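# Press the magnet-marked post's gauge pin and hold

## Task

Find the one fixture post that has a yellow magnet on it, drive that post's gauge pin fully in and keep it there for one second (it may spring back afterwards), without disturbing the other three pins or moving the magnet.

## Robot and tools

Robot: two UR20-type arms, left_arm and right_arm, each with a Robotiq 2F-85 two-finger gripper and a wrist camera (cam_left_wrist, cam_right_wrist, both 896x504). The scene frame has its origin at table-top height midway between the nominal bases, +z up, +x out over the table, and left_arm on the +y side (these names do not match image sides). Calibrated bases: left_arm at (+0.060, +0.928, 0) m, right_arm at (-0.064, -0.817, 0) m, both turned very slightly about z.

Frames: hand positions, orientations, velocities and Hand targets in results are in each arm's own base frame. Motion offsets are along the axes of that arm's current Hand target. The gripper's fingers point along its +z, open and close along its y, and a block protrudes about 10 cm toward its +x. end_effector_position is the point between the pads when closed; fingertips extend about 19 mm past it when closed, about 6 mm when fully open.

Row layout (used by execute_actions and move): 18 numbers, all in [-1, 1]. First the left arm: dx, dy, dz, rx, ry, rz, gripper position, force_limit, speed; then the same nine for the right arm. Both arms must always be filled in. dx..rz are an offset, not a pose: they are measured from the Hand target as it stood when the action or move began, in that Hand target's axes. 1.0 equals 0.6 m for dx/dy/dz and 180 degrees for the rotation vector rx/ry/rz. Repeating an offset in a later call moves further. Sending all six pose numbers as 0 re-requests the current Hand target. Gripper position: +1 fully open (85 mm), about -0.8 pads touching, -1 closes until blocked. force_limit and speed (both start at +1) set grip strength and finger speed (about 20, 85, 150 mm/s at -1, 0, +1). Resending your last three gripper numbers leaves the gripper unchanged; a 0 is a real command.

execute_actions(actions, cameras): actions is a list of actions; each action is a table of up to 15 rows, each row one 1/30 s step; a short table repeats its last row to fill 15 steps. Every row counts from the action's start pose. Images are returned only for an empty actions list or when cameras names them (["all"], [] or names).

move(target, speed, blend, stop_force, zero, blocking, cameras): straight-line path for each gripper toward its offset in target (one 18-number row, or up to 15 rows, all counted from the same starting Hand targets). speed is in m/s, 0.002 to 4.2, default 0.25 (turning up to twice that in rad/s). blend is in metres for corner rounding in a list. stop_force, in N (6 to 120), ends an arm's path when its wrist sensor feels that much push against the motion; zero (default true) re-zeros first; it cannot be combined with blocking=false. Paths do not avoid obstacles. The result adds a move: line with the ending (done, off_target, moving, held, fault) and which limits acted (paced = pose clipped, held = steps withheld).

wait(seconds 0 to 10): arms hold their last command. stop: brakes a running move. zoom_image(camera, region [x0,y0,x1,y1] pixels, max 504x504): closer look at the latest image of a wrist camera. zero_wrist_force(arm): subtracts the current wrist reading from later ones. read_manual: licence text only. finished_scene(scene): ends the current scene (give its number); irreversible, and call nothing else in that reply.

Results: joint positions and torques, end_effector_position (m) and quat_wxyz, velocities (omitted when joints read within noise), Hand target (last commanded pose after clipping), Tool commands, gripper position_measured in counts (3 open, 78 ~60 mm, 130 ~40 mm, 180 ~20 mm, 230 pads touching) and object_status (0 moving, 1 blocked while opening, 2 blocked while closing = gripped, 3 reached position). Wrist force and torque are in the end effector's axes, a push reading as force from the surface into the arm; a third line shows the peak since last shown. Camera calibration (K, distortion, pose) is given per camera; poses are from joint readings and may lag while moving.

Control behaviour: commanded orientation is clipped to within 32 degrees of the measured one each step; motion lags commands by about 0.2 s; a gripper can settle short of its Hand target, so resend the shortfall as an offset. Keep paths away from an arm's own base. A clearance check blocks arm-to-arm approaches but not reliably.

Avoid: stiff contact past a firm surface (even a little) causes fault stops; 150 N (plus or minus 25) external force or a joint reaching its load limit (wrist joints 98.4 N m) stops the arm for 10 s; overheating at 85 °C brakes an arm for 30 to 60 s. For the pin, approach slowly with stop_force and press just far enough to seat it, then back off by commanding past the gripper. Do not hit the fixture, push the magnet or other pins, press the arms against each other, or let anything fall off the table.

Each tool is called after "Request:" as name([rows], argument=value, ...), one row to a line, values as JSON.

## Session

Request:
execute_actions(actions=[])

Scene clock: 0.00 s.
left_arm: end_effector_position=(+0.6452, +0.5338, +0.3687) position_measured=3 object_status=3 end_effector_quat_wxyz=(+0.054, +0.895, -0.431, +0.101) | right_arm: end_effector_position=(+1.0094, -0.4085, +0.1239) position_measured=3 object_status=3 end_effector_quat_wxyz=(+0.497, -0.362, -0.574, -0.541)
Joint positions: left_arm=[0.541 -1.507 2.094 -2.179 -1.799 -1.706] | right_arm=[2.693 -2.576 -1.22 -2.623 2.507 -0.374]
Joint velocities: within noise
Joint torques (N m): no reading
Motor temperatures (°C): left_arm=[24 36 26 39 35 34] | right_arm=[29 36 36 38 34 39]
Wrist force (N): no reading
Wrist torque (N m): no reading
Wrist force, peak (N): no reading
Hand target: left_arm +0.6452, +0.5338, +0.3687; +0.054, +0.895, -0.431, +0.101 | right_arm +1.0094, -0.4085, +0.1239; +0.497, -0.362, -0.574, -0.541
Tool commands: left_gripper/position=+1.0 left_gripper/force_limit=+1.0 left_gripper/speed=+1.0 right_gripper/position=+1.0 right_gripper/force_limit=+1.0 right_gripper/speed=+1.0

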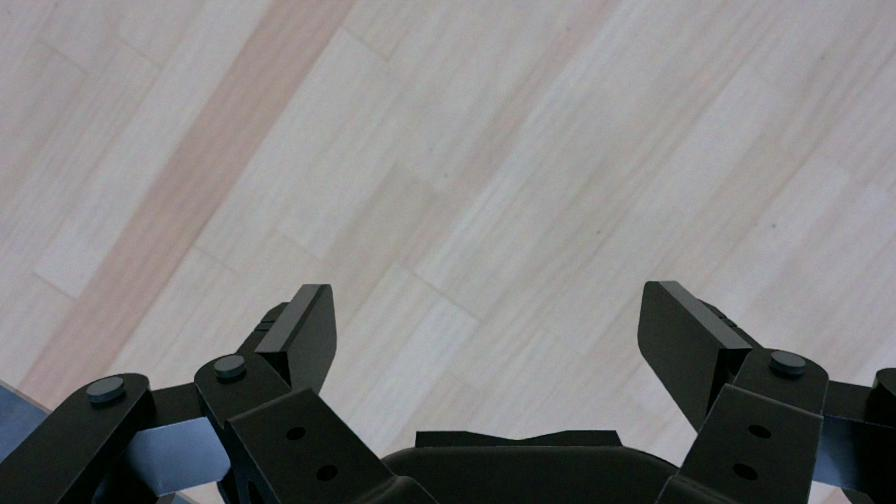

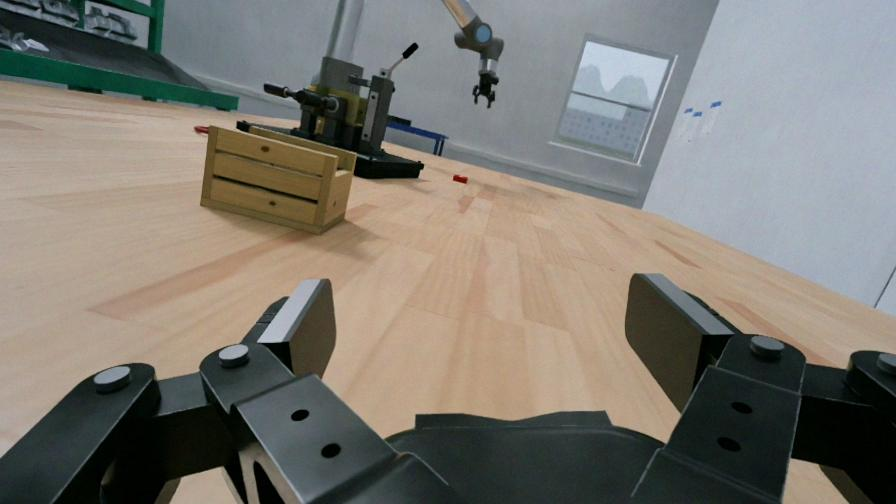

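Request:
zoom_image(camera="cam_right_wrist", region=[180, 0, 500, 250])

Scaled by 1.575 from the camera's 896x504 image, which has a finer 1280x720 frame.

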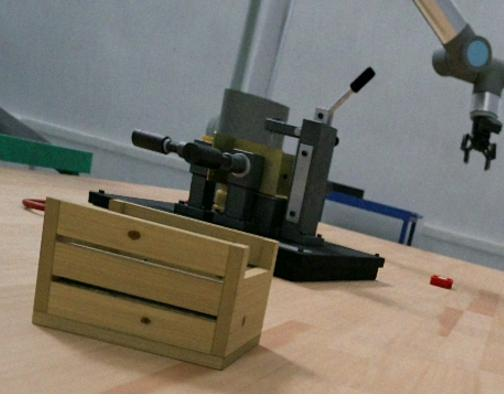

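Request:
move(target=[0.497,0.736,-0.074,0,0,0,1,1,1,0,0,0,0,0,0,1,1,1], speed=0.5)

Request:
move(target=[0.497,0.736,-0.074,0,0.139,0,1,1,1,0,0,0,0,0,0,1,1,1], speed=0.5, cameras=["all"])

Scene clock: 3.47 s.
left_arm: end_effector_position=(+0.4754, +0.0401, +0.4837) position_measured=3 object_status=3 end_effector_quat_wxyz=(+0.054, +0.895, -0.431, +0.101) end_effector_velocity=(+0.000, -0.002, +0.000) end_effector_angular_velocity=(+0.001, +0.000, -0.003) | right_arm: end_effector_position=(+1.0094, -0.4085, +0.1239) position_measured=3 object_status=3 end_effector_quat_wxyz=(+0.497, -0.362, -0.574, -0.541)
Joint positions: left_arm=[-0.24 -2.148 2.391 -1.99 -1.717 -2.497] | right_arm=[2.693 -2.576 -1.22 -2.623 2.507 -0.374]
Joint velocities: left_arm=[-0.005 -0.001 0 0.001 0.001 -0.002] | right_arm=[within noise]
Joint torques (N m): left_arm=[-20.46 -0.67 -84.52 -6.42 6.39 -5.3] | right_arm=[2.7 246.33 71.92 -3.33 -0.13 -1.07]
Wrist force (N): left_arm=[-0.5 -0.4 0.3] | right_arm=[-0.1 0.0 0.2]
Wrist torque (N m): left_arm=[-0.15 0.09 0.23] | right_arm=[0.00 0.01 0.00]
Wrist force, peak (N): left_arm=[-2.7 -3.7 0.4] | right_arm=[-0.1 0.6 0.2]
Hand target: left_arm +0.4754, +0.0400, +0.4837; +0.054, +0.895, -0.431, +0.101 | right_arm +1.0094, -0.4085, +0.1239; +0.497, -0.362, -0.574, -0.541
Off the commanded pose: left_arm 0.000 m, 0 deg | right_arm 0.000 m, 0 deg.
move: done

Scene clock: 5.37 s.
left_arm: end_effector_position=(+0.3056, -0.4537, +0.5987) position_measured=3 object_status=3 end_effector_quat_wxyz=(+0.146, +0.852, -0.409, +0.292) | right_arm: end_effector_position=(+1.0094, -0.4085, +0.1239) position_measured=3 object_status=3 end_effector_quat_wxyz=(+0.497, -0.362, -0.574, -0.541)
Joint positions: left_arm=[-1.652 -2.321 2.435 -2.21 -1.14 -3.782] | right_arm=[2.693 -2.576 -1.22 -2.623 2.507 -0.374]
Joint torques (N m): left_arm=[-14.35 76.21 -130.98 -7.88 7.25 -5.97] | right_arm=[-0.15 243.29 72.03 -3.48 0.02 -1.03]
Wrist force (N): left_arm=[0.9 -0.8 -0.3] | right_arm=[0.4 0.1 0.3]
Wrist torque (N m): left_arm=[-0.02 0.08 0.19] | right_arm=[0.01 -0.07 0.00]
Wrist force, peak (N): left_arm=[2.3 4.2 -0.1] | right_arm=[0.1 0.5 0.4]
Hand target: left_arm +0.3056, -0.4538, +0.5987; +0.146, +0.852, -0.409, +0.292 | right_arm +1.0094, -0.4085, +0.1239; +0.497, -0.362, -0.574, -0.541
Off the commanded pose: left_arm 0.000 m, 0 deg | right_arm 0.000 m, 0 deg.
move: done
camera_calibration:
cam_left_wrist: T_world_to_cam=[[-0.797778, -0.602913, -0.00673279, -0.0187204], [-0.56832, 0.755641, -0.325606, 0.730781], [0.2014, -0.255935, -0.945482, 0.518245], [0, 0, 0, 1]] pos_world=[0.296008, -0.430858, 0.727811]

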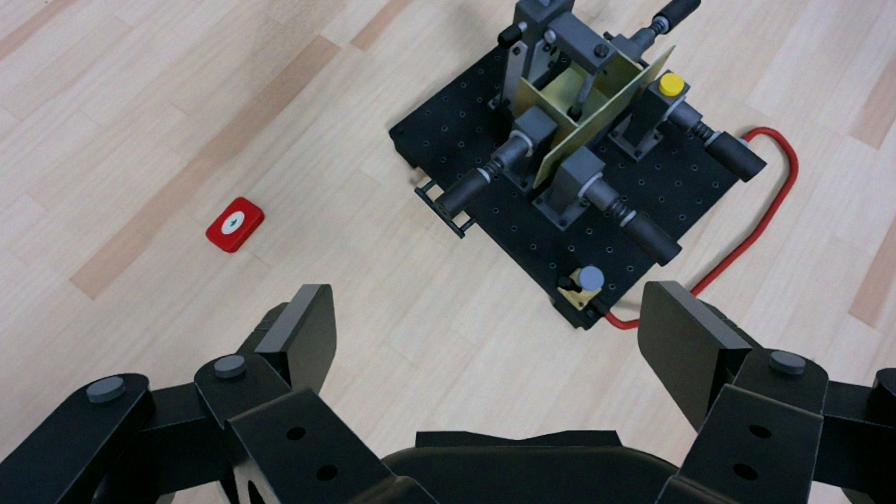

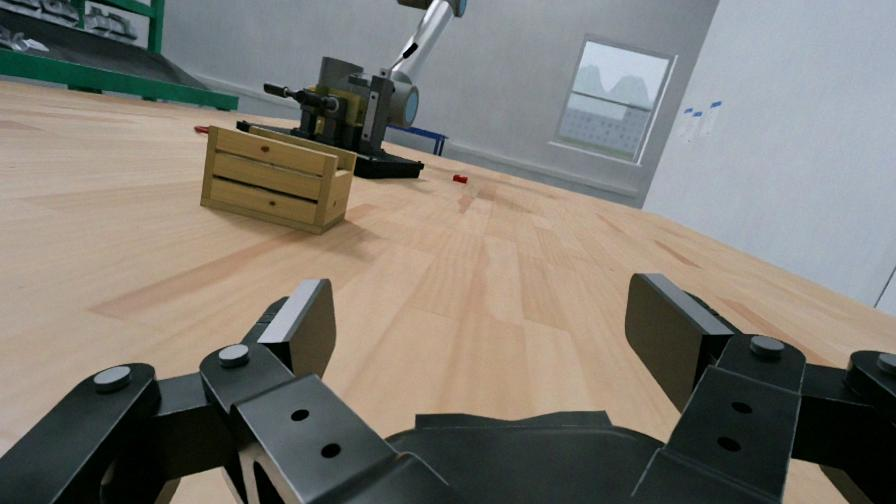

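Request:
zoom_image(camera="cam_left_wrist", region=[380, 0, 820, 340])

Scaled by 1.145 from the camera's 896x504 image, which has a finer 1280x720 frame.

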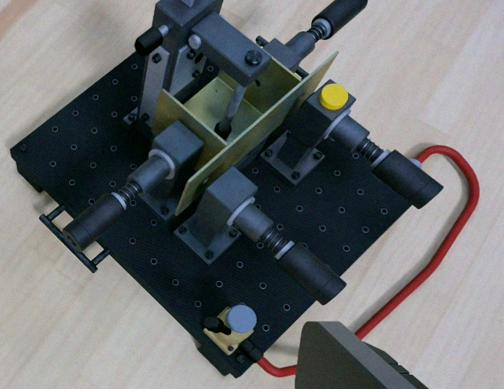

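Request:
move(target=[-0.106,0.906,0.670,0.192,0.0371,-0.2122,-1,1,0,0,0,0,0,0,0,1,1,1], speed=0.4, cameras=["all"])

Scene clock: 9.03 s.
left_arm: end_effector_position=(+0.0014, -0.9495, +0.2484) position_measured=232 object_status=3 end_effector_quat_wxyz=(+0.000, +0.924, +0.000, +0.383) | right_arm: end_effector_position=(+1.0094, -0.4085, +0.1239) position_measured=3 object_status=3 end_effector_quat_wxyz=(+0.497, -0.362, -0.574, -0.541)
Joint positions: left_arm=[-2.022 -1.237 1.995 -1.916 -0.881 -5.314] | right_arm=[2.693 -2.576 -1.22 -2.623 2.507 -0.374]
Joint torques (N m): left_arm=[18.59 -118.01 -99.11 -3.35 -2.22 -4.23] | right_arm=[0.05 240.03 71.77 -3.59 0.02 -0.69]
Wrist force (N): left_arm=[0.9 -0.6 0.0] | right_arm=[0.2 0.3 0.3]
Wrist torque (N m): left_arm=[-0.01 0.08 0.20] | right_arm=[0.05 -0.04 0.00]
Wrist force, peak (N): left_arm=[1.3 -4.5 -2.7] | right_arm=[0.1 0.5 0.4]
Hand target: left_arm +0.0013, -0.9496, +0.2483; +0.000, +0.924, +0.000, +0.383 | right_arm +1.0094, -0.4085, +0.1239; +0.497, -0.362, -0.574, -0.541
Off the commanded pose: left_arm 0.000 m, 0 deg | right_arm 0.000 m, 0 deg.
move: done
camera_calibration:
cam_left_wrist: T_world_to_cam=[[-0.0232878, -0.999546, -0.0191212, -0.93734], [-0.899165, 0.0293018, -0.436627, 0.156893], [0.436989, 0.00702503, -0.899439, 0.359331], [0, 0, 0, 1]] pos_world=[-0.0377791, -0.944036, 0.373777]

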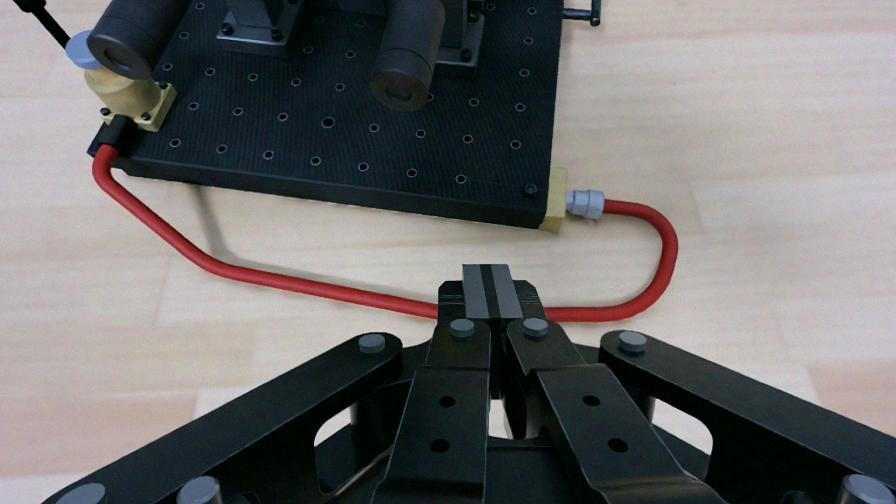

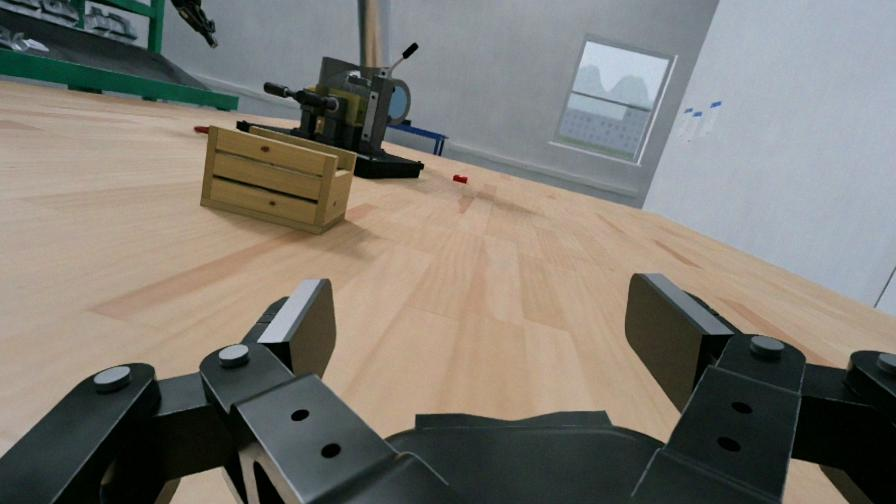

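Request:
move(target=[0.053,-0.064,0.213,-0.0393,0,0.0393,-1,1,0,0,0,0,0,0,0,1,1,1], speed=0.25, cameras=["cam_left_wrist"])

Scene clock: 11.13 s.
left_arm: end_effector_position=(+0.1142, -0.9112, +0.1806) position_measured=232 object_status=3 end_effector_quat_wxyz=(+0.033, +0.920, -0.080, +0.382) | right_arm: end_effector_position=(+1.0094, -0.4085, +0.1239) position_measured=3 object_status=3 end_effector_quat_wxyz=(+0.497, -0.362, -0.574, -0.541)
Joint positions: left_arm=[-1.939 -1.233 2.202 -2.349 -0.804 -4.984] | right_arm=[2.693 -2.576 -1.22 -2.623 2.507 -0.374]
Joint torques (N m): left_arm=[18.4 -109.05 -38.31 -12.68 8.69 4.29] | right_arm=[3.24 244.99 71.78 -3.91 -0.01 -0.47]
Wrist force (N): left_arm=[0.7 -0.1 -0.1] | right_arm=[0.1 0.3 0.3]
Wrist torque (N m): left_arm=[0.15 0.11 -0.14] | right_arm=[0.05 -0.01 0.00]
Wrist force, peak (N): left_arm=[1.7 -2.0 2.9] | right_arm=[0.3 0.7 0.3]
Hand target: left_arm +0.1142, -0.9111, +0.1805; +0.033, +0.920, -0.080, +0.382 | right_arm +1.0094, -0.4085, +0.1239; +0.497, -0.362, -0.574, -0.541
Off the commanded pose: left_arm 0.000 m, 0 deg | right_arm 0.000 m, 0 deg.
move: done
camera_calibration:
cam_left_wrist: T_world_to_cam=[[-0.196283, -0.980356, -0.0193672, -0.860375], [-0.880387, 0.184895, -0.436728, 0.367221], [0.43173, -0.0686716, -0.899385, 0.180416], [0, 0, 0, 1]] pos_world=[0.0765289, -0.898982, 0.305976]
Images, in order (width x height): cam_left_wrist 896x504.

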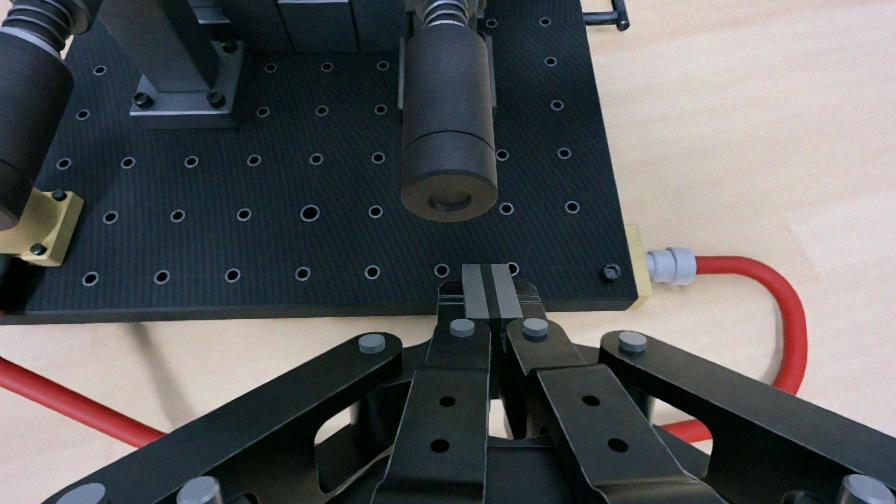

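Request:
move([
  [0.012,-0.0167,0.012,0,0,0,-1,1,0,0,0,0,0,0,0,1,1,1],
  [0.1,-0.0167,0.1,0,0,0,-1,1,0,0,0,0,0,0,0,1,1,1],
], speed=[0.05,0.03], stop_force=50, cameras=["cam_left_wrist"])

Scene clock: 14.50 s.
left_arm: end_effector_position=(+0.1646, -0.9093, +0.1799) position_measured=232 object_status=3 end_effector_quat_wxyz=(+0.033, +0.921, -0.080, +0.381) | right_arm: end_effector_position=(+1.0094, -0.4085, +0.1239) position_measured=3 object_status=3 end_effector_quat_wxyz=(+0.497, -0.362, -0.574, -0.541)
Joint positions: left_arm=[-1.884 -1.229 2.217 -2.419 -0.796 -4.91] | right_arm=[2.693 -2.576 -1.22 -2.623 2.507 -0.374]
Joint torques (N m): left_arm=[9.56 -133.1 -67.9 -11.1 3.64 0.77] | right_arm=[0.7 239.18 71.64 -3.38 -0.78 -0.13]
Wrist force (N): left_arm=[-10.4 4.8 -9.1] | right_arm=[0.2 0.3 0.1]
Wrist torque (N m): left_arm=[0.99 0.50 0.18] | right_arm=[0.05 -0.03 0.00]
Wrist force, peak (N): left_arm=[-75.5 -19.0 -116.4] | right_arm=[0.2 0.7 0.1]
Hand target: left_arm +0.1646, -0.9093, +0.1799; +0.033, +0.921, -0.080, +0.381 (not the last commanded pose) | right_arm +1.0094, -0.4085, +0.1239; +0.497, -0.362, -0.574, -0.541
Tool commands: left_gripper/position=-1.0 left_gripper/force_limit=+1.0 left_gripper/speed=+0.003922 right_gripper/position=+1.0 right_gripper/force_limit=+1.0 right_gripper/speed=+1.0
Off the commanded pose: left_arm 0.036 m, 0 deg | right_arm 0.000 m, 0 deg.
FORCE FAULT: contact force on the left arm reached its limit, and that arm stopped. The contact can be on any part of that arm, not only on its tool. That arm's remaining commands of this call were not run. That arm is still stopped at the end of this call. That arm stays stopped for about 9 more seconds. Until then a move that you send moves the other arm only, and its call returns only when the move has ended. Once the stop has ended, the next robot result says so. If the stop ends while you think or write, that arm runs what you send next, counted from a new Hand target: where the arm stands when the stop ends. While its stop runs, that arm takes no new command, but its gripper still runs the gripper command that each later call begins with. Until it ends, the stop uses up actions while you think or wait. An arm that is not stopped still takes commands.
move: fault (left_arm; stop_force had ended the path); path passed 1 of 2 targets
camera_calibration:
cam_left_wrist: T_world_to_cam=[[-0.194665, -0.980674, -0.0196018, -0.849112], [-0.881142, 0.183618, -0.435744, 0.409831], [0.430922, -0.0675524, -0.899857, 0.159403], [0, 0, 0, 1]] pos_world=[0.127136, -0.897186, 0.305377]
Images, in order (width x height): cam_left_wrist 896x504.

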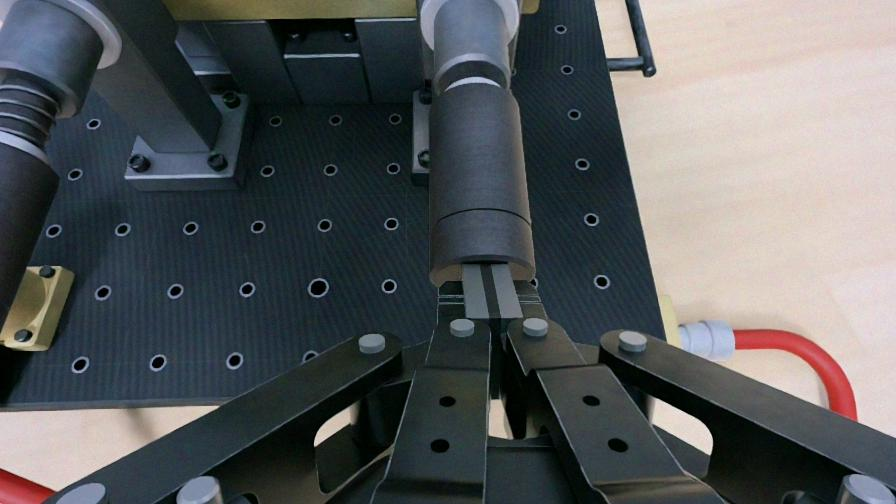

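Request:
wait(seconds=9.5)

Request:
move(target=[0.02,0,0.02,0,0,0,-1,1,0,0,0,0,0,0,0,1,1,1], speed=0.006, stop_force=25, cameras=["cam_left_wrist"])

Scene clock: 24.17 s.
left_arm: end_effector_position=(+0.1646, -0.9093, +0.1799) position_measured=232 object_status=3 end_effector_quat_wxyz=(+0.033, +0.921, -0.080, +0.381) | right_arm: end_effector_position=(+1.0094, -0.4085, +0.1239) position_measured=3 object_status=3 end_effector_quat_wxyz=(+0.497, -0.362, -0.574, -0.541)
Joint positions: left_arm=[-1.884 -1.229 2.217 -2.419 -0.796 -4.91] | right_arm=[2.693 -2.576 -1.22 -2.623 2.507 -0.374]
Joint torques (N m): left_arm=[8.26 -137.16 -65.8 -11.27 4.68 0.6] | right_arm=[1.63 241.88 75.53 -4.04 -0.95 -0.36]
Wrist force (N): left_arm=[-10.2 5.2 -9.1] | right_arm=[0.0 0.4 0.1]
Wrist torque (N m): left_arm=[1.05 0.46 0.18] | right_arm=[0.06 0.00 0.00]
Wrist force, peak (N): left_arm=[-10.6 4.9 -9.3] | right_arm=[0.2 0.5 0.7]
Hand target: left_arm +0.1646, -0.9093, +0.1799; +0.033, +0.921, -0.080, +0.381 (not the last commanded pose) | right_arm +1.0094, -0.4085, +0.1239; +0.497, -0.362, -0.574, -0.541
Tool commands: left_gripper/position=-1.0 left_gripper/force_limit=+1.0 left_gripper/speed=+0.003922 right_gripper/position=+1.0 right_gripper/force_limit=+1.0 right_gripper/speed=+1.0
Off the commanded pose: left_arm 0.036 m, 0 deg | right_arm 0.000 m, 0 deg.
FORCE FAULT, CONTINUED: the left arm's stop, for the force fault that an earlier result reported, is over. The rest of the stop counts as 18 of the actions that you can send in this scene. During its stop the left arm's controller moved it back a little. That arm's target is now where it stood when the stop ended, not its last command. That arm accepts commands again.
wait: 9.50 s; at rest from the start

Scene clock: 25.30 s.
left_arm: end_effector_position=(+0.1657, -0.9094, +0.1799) position_measured=232 object_status=3 end_effector_quat_wxyz=(+0.033, +0.921, -0.080, +0.381) | right_arm: end_effector_position=(+1.0094, -0.4085, +0.1239) position_measured=3 object_status=3 end_effector_quat_wxyz=(+0.497, -0.362, -0.574, -0.541)
Joint positions: left_arm=[-1.882 -1.229 2.217 -2.42 -0.796 -4.908] | right_arm=[2.693 -2.576 -1.22 -2.623 2.507 -0.374]
Joint torques (N m): left_arm=[8.93 -138.17 -70.99 -3.06 16.61 -3.92] | right_arm=[1.16 244.11 72.05 -3.58 -0.65 -0.43]
Wrist force (N): left_arm=[-23.6 3.3 -36.0] | right_arm=[0.1 0.2 0.2]
Wrist torque (N m): left_arm=[1.08 0.59 -0.11] | right_arm=[0.03 -0.03 -0.01]
Wrist force, peak (N): left_arm=[-37.1 -3.3 -52.2] | right_arm=[-0.5 0.4 -0.1]
Hand target: left_arm +0.1657, -0.9094, +0.1800; +0.033, +0.921, -0.080, +0.381 (not the last commanded pose) | right_arm +1.0094, -0.4085, +0.1239; +0.497, -0.362, -0.574, -0.541
Off the commanded pose: left_arm 0.016 m, 0 deg | right_arm 0.000 m, 0 deg.
move: contact (left_arm)
camera_calibration:
cam_left_wrist: T_world_to_cam=[[-0.194683, -0.980671, -0.0195671, -0.8491], [-0.881218, 0.18363, -0.435585, 0.410809], [0.430758, -0.067558, -0.899935, 0.158955], [0, 0, 0, 1]] pos_world=[0.128236, -0.897386, 0.305377]
Images, in order (width x height): cam_left_wrist 896x504.

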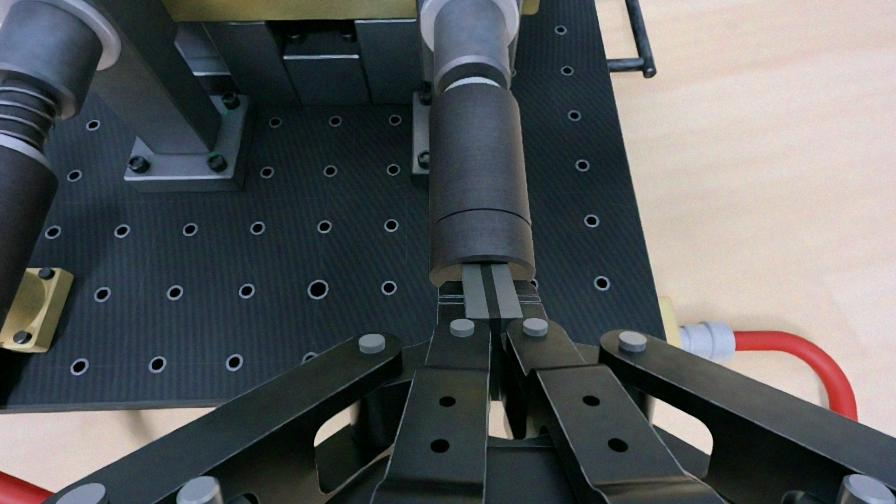

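Request:
wait(seconds=1.1)

Request:
move(target=[-0.08,0,-0.08,0,0,0,-1,1,0,0,0,0,0,0,0,1,1,1], speed=0.08, cameras=["cam_left_wrist"])

Request:
finished_scene(scene=1)

Scene clock: 26.80 s.
left_arm: end_effector_position=(+0.1657, -0.9094, +0.1800) position_measured=232 object_status=3 end_effector_quat_wxyz=(+0.033, +0.921, -0.080, +0.381) | right_arm: end_effector_position=(+1.0094, -0.4085, +0.1239) position_measured=3 object_status=3 end_effector_quat_wxyz=(+0.497, -0.362, -0.574, -0.541)
Joint positions: left_arm=[-1.882 -1.229 2.217 -2.42 -0.796 -4.908] | right_arm=[2.693 -2.576 -1.22 -2.623 2.507 -0.374]
Joint torques (N m): left_arm=[5.63 -145.57 -76.2 -3.52 16.05 -4.1] | right_arm=[1.01 248.39 72.94 -4.01 -0.93 -0.24]
Wrist force (N): left_arm=[-22.9 3.5 -34.0] | right_arm=[-0.1 0.5 0.4]
Wrist torque (N m): left_arm=[1.15 0.58 -0.10] | right_arm=[0.09 0.01 -0.01]
Wrist force, peak (N): left_arm=[-23.6 3.6 -35.9] | right_arm=[0.2 0.5 0.5]
Hand target: left_arm +0.1657, -0.9094, +0.1800; +0.033, +0.921, -0.080, +0.381 (not the last commanded pose) | right_arm +1.0094, -0.4085, +0.1239; +0.497, -0.362, -0.574, -0.541
Tool commands: left_gripper/position=-1.0 left_gripper/force_limit=+1.0 left_gripper/speed=+0.0 right_gripper/position=+1.0 right_gripper/force_limit=+1.0 right_gripper/speed=+1.0
Off the commanded pose: left_arm 0.016 m, 0 deg | right_arm 0.000 m, 0 deg.
wait: 1.10 s; at rest from the start

Scene clock: 28.10 s.
left_arm: end_effector_position=(+0.0990, -0.8978, +0.1800) position_measured=232 object_status=3 end_effector_quat_wxyz=(+0.033, +0.921, -0.080, +0.381) | right_arm: end_effector_position=(+1.0094, -0.4085, +0.1239) position_measured=3 object_status=3 end_effector_quat_wxyz=(+0.497, -0.362, -0.574, -0.541)
Joint positions: left_arm=[-1.961 -1.245 2.214 -2.327 -0.809 -5.016] | right_arm=[2.693 -2.576 -1.22 -2.623 2.507 -0.374]
Joint torques (N m): left_arm=[-9.39 -153.18 -87.11 -5.65 -1.32 -3.28] | right_arm=[0.78 242.33 74.63 -3.42 -1.05 -1.12]
Wrist force (N): left_arm=[-2.1 6.3 -0.9] | right_arm=[0.2 0.4 0.3]
Wrist torque (N m): left_arm=[1.30 0.64 0.22] | right_arm=[0.08 -0.03 0.00]
Wrist force, peak (N): left_arm=[-22.5 4.0 -33.7] | right_arm=[0.3 0.3 0.5]
Hand target: left_arm +0.0988, -0.8978, +0.1800; +0.033, +0.921, -0.080, +0.381 | right_arm +1.0094, -0.4085, +0.1239; +0.497, -0.362, -0.574, -0.541
Off the commanded pose: left_arm 0.000 m, 0 deg | right_arm 0.000 m, 0 deg.
move: done
camera_calibration:
cam_left_wrist: T_world_to_cam=[[-0.194683, -0.980671, -0.0195671, -0.850729], [-0.881218, 0.18363, -0.435585, 0.349814], [0.430758, -0.067558, -0.899935, 0.188514], [0, 0, 0, 1]] pos_world=[0.0614363, -0.885786, 0.305377]
Images, in order (width x height): cam_left_wrist 896x504.

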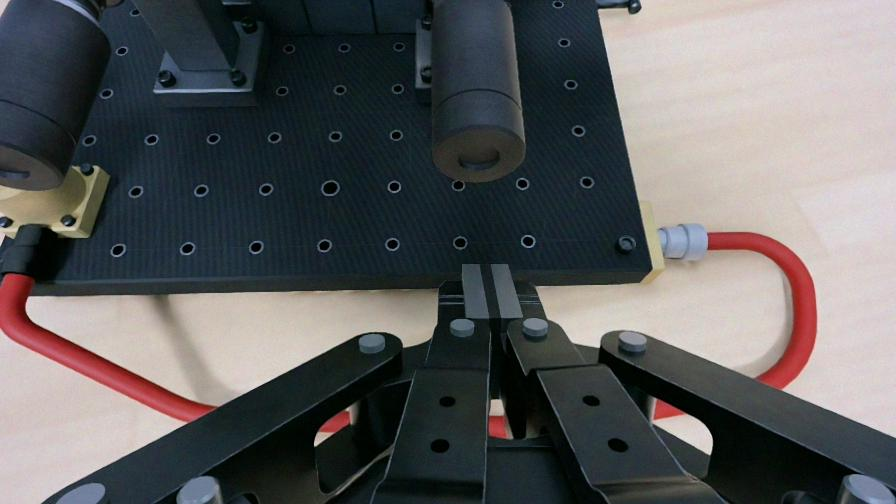

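The scene is finished: the task was done.


## Next scene

The same job, from a new start.

Request:
execute_actions(actions=[])

Scene clock: 0.00 s.
left_arm: end_effector_position=(+1.6020, +0.5513, +0.3701) position_measured=3 object_status=3 end_effector_quat_wxyz=(-0.049, +0.940, +0.190, +0.279) | right_arm: end_effector_position=(+0.4481, +0.4679, +0.3319) position_measured=3 object_status=3 end_effector_quat_wxyz=(-0.272, +0.502, +0.649, +0.503)
Joint positions: left_arm=[0.193 -0.686 0.985 -2.439 -1.472 -3.319] | right_arm=[4.007 -1.969 -2.772 1.193 2.076 2.519]
Joint velocities: within noise
Joint torques (N m): no reading
Motor temperatures (°C): left_arm=[24 35 26 38 34 34] | right_arm=[28 35 36 37 34 38]
Wrist force (N): no reading
Wrist torque (N m): no reading
Wrist force, peak (N): no reading
Hand target: left_arm +1.6020, +0.5513, +0.3701; -0.049, +0.940, +0.190, +0.279 | right_arm +0.4481, +0.4679, +0.3319; -0.272, +0.502, +0.649, +0.503
Tool commands: left_gripper/position=+1.0 left_gripper/force_limit=+1.0 left_gripper/speed=+1.0 right_gripper/position=+1.0 right_gripper/force_limit=+1.0 right_gripper/speed=+1.0
camera_calibration:
cam_left_wrist: T_world_to_cam=[[0.359759, -0.933045, -0.000644322, -0.0546982], [-0.905937, -0.349141, -0.239538, 1.75183], [0.223274, 0.0867594, -0.970887, 0.0836019], [0, 0, 0, 1]] pos_world=[1.58806, 0.553346, 0.500761]
cam_right_wrist: T_world_to_cam=[[0.936397, -0.0141338, 0.350658, -0.517198], [0.256442, -0.654562, -0.711187, 0.443258], [0.239579, 0.755877, -0.609305, -0.132345], [0, 0, 0, 1]] pos_world=[0.40234, 0.382866, 0.41596]

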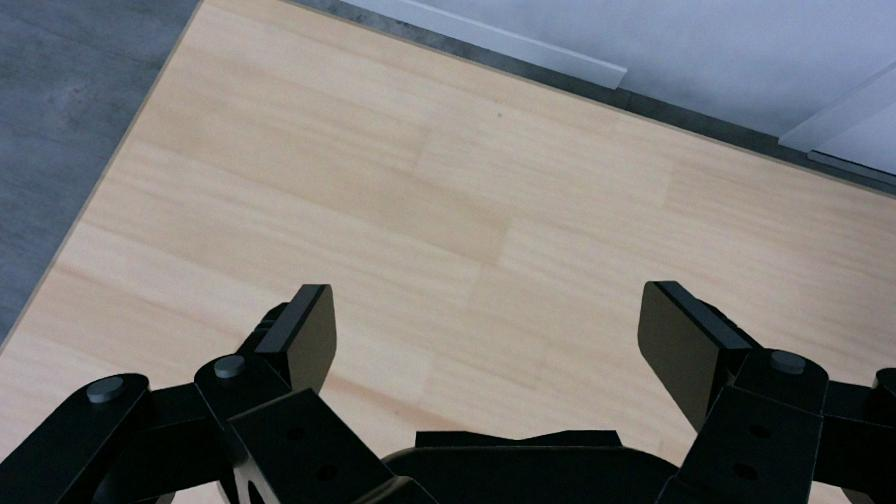

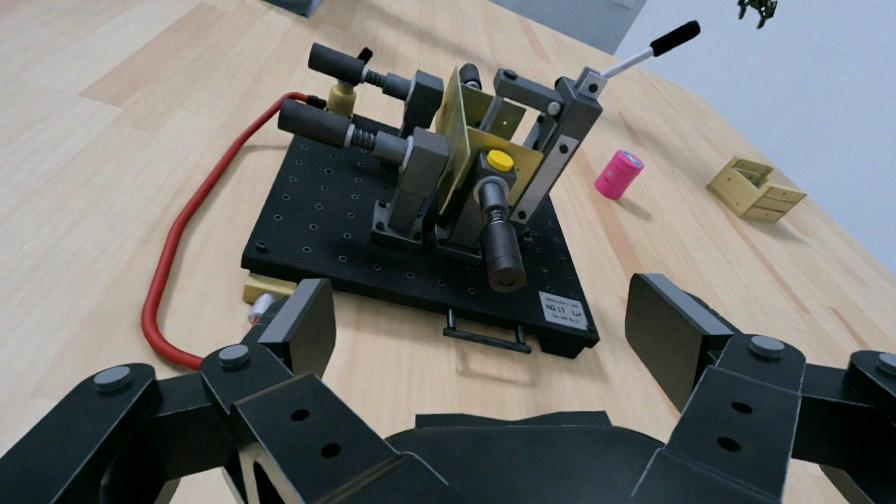

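Request:
move(target=[0,0,0,0,0,0,1,1,1,-0.196,0.0643,0.341,0.0659,-0.0415,0.106,-1,1,0], speed=0.25, cameras=["cam_right_wrist"])

Scene clock: 2.53 s.
left_arm: end_effector_position=(+1.6020, +0.5513, +0.3701) position_measured=3 object_status=3 end_effector_quat_wxyz=(-0.049, +0.940, +0.190, +0.279) | right_arm: end_effector_position=(+0.5557, +0.6123, +0.1748) position_measured=232 object_status=3 end_effector_quat_wxyz=(-0.359, +0.603, +0.621, +0.348)
Joint positions: left_arm=[0.193 -0.686 0.985 -2.439 -1.472 -3.319] | right_arm=[3.973 -2.172 -2.499 0.852 2.217 2.691]
Joint torques (N m): left_arm=[-2.28 -278.75 -106.21 -11.92 0.82 -0.36] | right_arm=[-21.28 111.55 34.89 2.34 8.15 5.49]
Wrist force (N): left_arm=[0.2 0.0 -0.3] | right_arm=[-0.6 0.7 0.1]
Wrist torque (N m): left_arm=[0.00 -0.04 0.00] | right_arm=[0.19 0.39 -0.50]
Wrist force, peak (N): left_arm=[0.6 -0.5 -0.3] | right_arm=[-1.6 1.9 2.6]
Hand target: left_arm +1.6020, +0.5513, +0.3701; -0.049, +0.940, +0.190, +0.279 | right_arm +0.5558, +0.6124, +0.1747; -0.359, +0.603, +0.621, +0.348
Off the commanded pose: left_arm 0.000 m, 0 deg | right_arm 0.000 m, 0 deg.
move: done
camera_calibration:
cam_right_wrist: T_world_to_cam=[[0.999307, 0.0213004, -0.0305194, -0.550754], [-0.00412656, -0.751559, -0.659653, 0.593595], [-0.036988, 0.659322, -0.75095, -0.125422], [0, 0, 0, 1]] pos_world=[0.548183, 0.540546, 0.280573]
Images, in order (width x height): cam_right_wrist 896x504.

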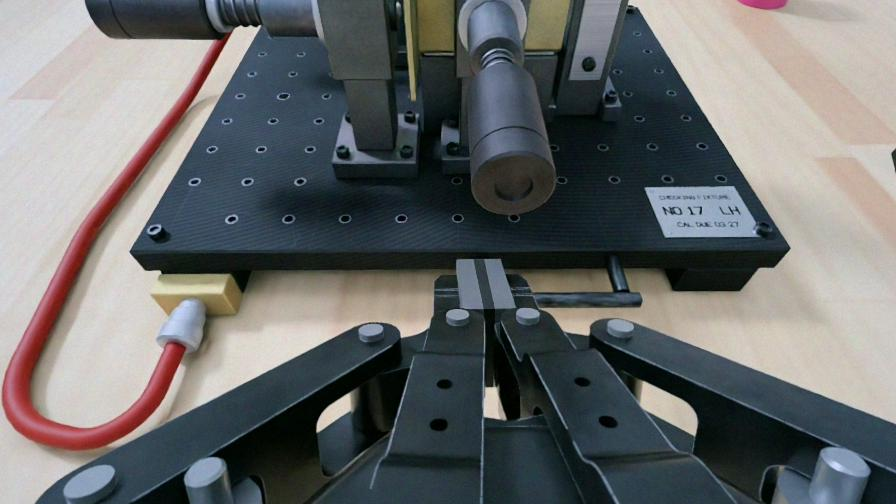

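Request:
zoom_image(camera="cam_right_wrist", region=[420, 0, 620, 310])

Scaled by 1.626 from the camera's 896x504 image, which has a finer 1280x720 frame.

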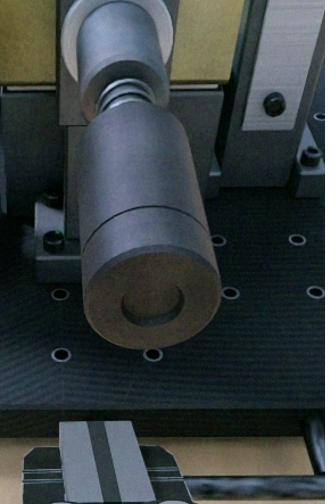

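Request:
move([
  [0,0,0,0,0,0,1,1,1,0.0178,0.0183,0.0475,0,0,0,-1,1,0],
  [0,0,0,0,0,0,1,1,1,0.0328,0.0183,0.0735,0,0,0,-1,1,0],
], speed=[0.1,0.03], blend=[0.004,0], cameras=["cam_right_wrist"])

Request:
move(target=[0,0,0,0,0,0,1,1,1,0.0292,0,0.0505,0,0,0,-1,1,0], speed=0.008, stop_force=30, cameras=["cam_right_wrist"])

Request:
wait(seconds=1.0)

Scene clock: 4.97 s.
left_arm: end_effector_position=(+1.6020, +0.5513, +0.3701) position_measured=3 object_status=3 end_effector_quat_wxyz=(-0.049, +0.940, +0.190, +0.279) | right_arm: end_effector_position=(+0.5653, +0.6606, +0.1697) position_measured=232 object_status=3 end_effector_quat_wxyz=(-0.359, +0.603, +0.621, +0.348)
Joint positions: left_arm=[0.193 -0.686 0.985 -2.439 -1.472 -3.319] | right_arm=[4.012 -2.189 -2.448 0.835 2.187 2.721]
Joint torques (N m): left_arm=[1.09 -275.92 -104.43 -11.67 0.49 -0.54] | right_arm=[31.12 118.29 38.95 4.57 -1.28 4.23]
Wrist force (N): left_arm=[0.3 -0.1 -0.4] | right_arm=[-2.1 0.7 -2.1]
Wrist torque (N m): left_arm=[-0.02 -0.05 0.00] | right_arm=[0.17 0.50 -0.45]
Wrist force, peak (N): left_arm=[0.6 -0.2 -0.2] | right_arm=[-2.1 0.7 -2.1]
Hand target: left_arm +1.6020, +0.5513, +0.3701; -0.049, +0.940, +0.190, +0.279 | right_arm +0.5653, +0.6607, +0.1697; -0.359, +0.603, +0.621, +0.348
Off the commanded pose: left_arm 0.000 m, 0 deg | right_arm 0.000 m, 0 deg.
move: done
camera_calibration:
cam_right_wrist: T_world_to_cam=[[0.9993, 0.021426, -0.0306741, -0.561659], [-0.00412895, -0.751652, -0.659547, 0.626598], [-0.0371877, 0.659211, -0.751037, -0.160537], [0, 0, 0, 1]] pos_world=[0.557882, 0.588846, 0.275473]
Images, in order (width x height): cam_right_wrist 896x504.

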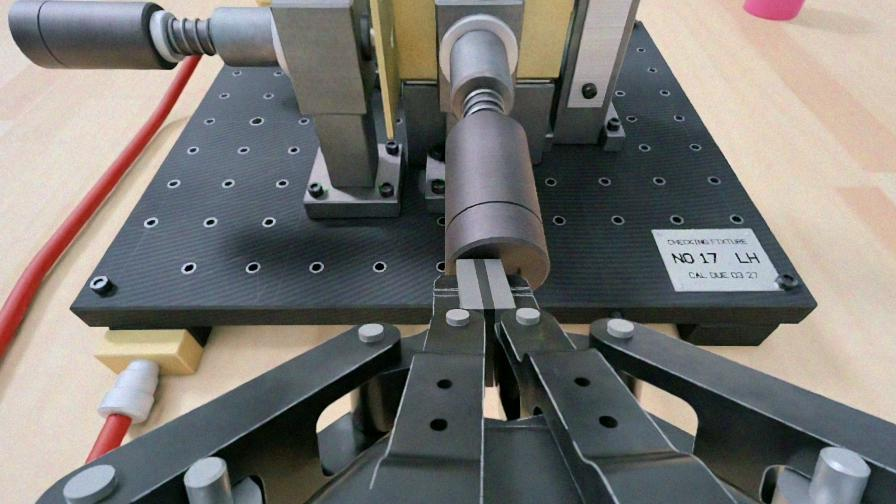

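Scene clock: 8.67 s.
left_arm: end_effector_position=(+1.6020, +0.5513, +0.3701) position_measured=3 object_status=3 end_effector_quat_wxyz=(-0.049, +0.940, +0.190, +0.279) | right_arm: end_effector_position=(+0.5647, +0.6809, +0.1696) position_measured=232 object_status=3 end_effector_quat_wxyz=(-0.359, +0.603, +0.621, +0.348)
Joint positions: left_arm=[0.193 -0.686 0.985 -2.439 -1.472 -3.319] | right_arm=[4.032 -2.192 -2.431 0.83 2.171 2.736]
Joint torques (N m): left_arm=[-0.72 -277.55 -103.85 -12.2 0.77 -0.76] | right_arm=[5.76 149.98 23.42 9.48 9.91 -7.27]
Wrist force (N): left_arm=[0.3 -0.3 -0.4] | right_arm=[-11.5 3.0 -34.6]
Wrist torque (N m): left_arm=[-0.05 -0.06 -0.01] | right_arm=[-0.04 0.62 -0.34]
Wrist force, peak (N): left_arm=[0.6 -0.2 -0.3] | right_arm=[-21.7 2.6 -61.2]
Hand target: left_arm +1.6020, +0.5513, +0.3701; -0.049, +0.940, +0.190, +0.279 | right_arm +0.5647, +0.6808, +0.1697; -0.359, +0.603, +0.621, +0.348 (not the last commanded pose)
Off the commanded pose: left_arm 0.000 m, 0 deg | right_arm 0.015 m, 0 deg.
move: contact (right_arm)
camera_calibration:
cam_right_wrist: T_world_to_cam=[[0.999299, 0.0213499, -0.0307389, -0.561429], [-0.00422892, -0.751653, -0.659545, 0.641909], [-0.0371862, 0.659213, -0.751036, -0.173944], [0, 0, 0, 1]] pos_world=[0.557282, 0.609145, 0.275473]
Images, in order (width x height): cam_right_wrist 896x504.

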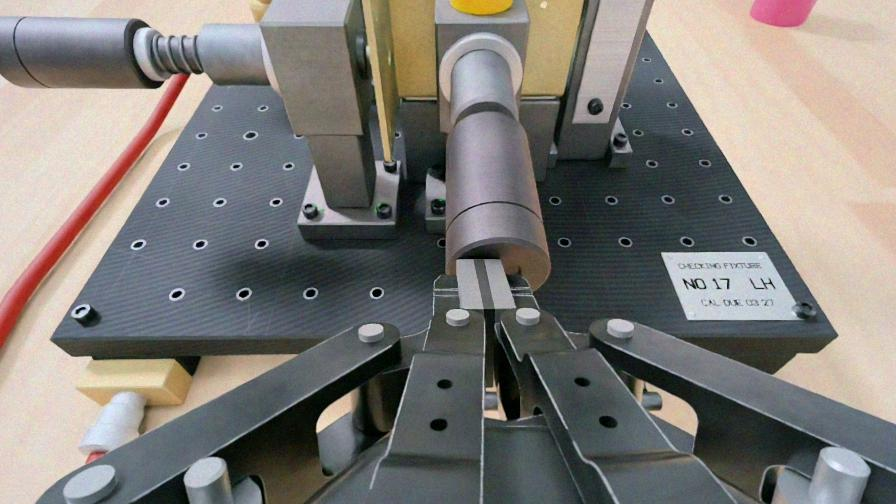

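Scene clock: 9.67 s.
left_arm: end_effector_position=(+1.6020, +0.5513, +0.3701) position_measured=3 object_status=3 end_effector_quat_wxyz=(-0.049, +0.940, +0.190, +0.279) | right_arm: end_effector_position=(+0.5647, +0.6808, +0.1696) position_measured=232 object_status=3 end_effector_quat_wxyz=(-0.359, +0.603, +0.621, +0.348)
Joint positions: left_arm=[0.193 -0.686 0.985 -2.439 -1.472 -3.319] | right_arm=[4.032 -2.192 -2.431 0.83 2.171 2.736]
Joint torques (N m): left_arm=[2.09 -271.34 -101.1 -11.82 0.72 -0.87] | right_arm=[1.9 153.82 19.29 10.75 8.69 -6.67]
Wrist force (N): left_arm=[0.3 -0.1 0.0] | right_arm=[-10.3 2.9 -32.6]
Wrist torque (N m): left_arm=[-0.01 -0.05 0.00] | right_arm=[-0.07 0.58 -0.34]
Wrist force, peak (N): left_arm=[0.4 -0.3 -0.2] | right_arm=[-11.5 3.0 -34.6]
Hand target: left_arm +1.6020, +0.5513, +0.3701; -0.049, +0.940, +0.190, +0.279 | right_arm +0.5647, +0.6808, +0.1697; -0.359, +0.603, +0.621, +0.348 (not the last commanded pose)
Tool commands: left_gripper/position=+1.0 left_gripper/force_limit=+1.0 left_gripper/speed=+1.0 right_gripper/position=-1.0 right_gripper/force_limit=+1.0 right_gripper/speed=+0.0
Off the commanded pose: left_arm 0.000 m, 0 deg | right_arm 0.015 m, 0 deg.
wait: 1.00 s; at rest by 0.17 s

Request:
move(target=[0,0,0,0,0,0,1,1,1,-0.0375,0,-0.065,0,0,0,-1,1,0], speed=0.08)

Request:
finished_scene(scene=2)

Scene clock: 10.83 s.
left_arm: end_effector_position=(+1.6020, +0.5513, +0.3701) position_measured=3 object_status=3 end_effector_quat_wxyz=(-0.049, +0.940, +0.190, +0.279) | right_arm: end_effector_position=(+0.5661, +0.6360, +0.1697) position_measured=232 object_status=3 end_effector_quat_wxyz=(-0.359, +0.603, +0.621, +0.348)
Joint positions: left_arm=[0.193 -0.686 0.985 -2.439 -1.472 -3.319] | right_arm=[3.986 -2.185 -2.468 0.839 2.207 2.701]
Joint torques (N m): left_arm=[3.68 -273.06 -102.46 -11.68 1.52 -1.62] | right_arm=[-21.9 160.22 4.11 15.31 6.81 -8.49]
Wrist force (N): left_arm=[0.3 -0.1 -0.2] | right_arm=[-0.8 1.0 -0.3]
Wrist torque (N m): left_arm=[-0.01 -0.05 0.00] | right_arm=[0.24 0.43 -0.08]
Wrist force, peak (N): left_arm=[0.6 -0.3 -0.3] | right_arm=[-10.7 3.0 -32.8]
Hand target: left_arm +1.6020, +0.5513, +0.3701; -0.049, +0.940, +0.190, +0.279 | right_arm +0.5661, +0.6358, +0.1697; -0.359, +0.603, +0.621, +0.348
Off the commanded pose: left_arm 0.000 m, 0 deg | right_arm 0.000 m, 0 deg.
move: done

The scene is finished: the task was done.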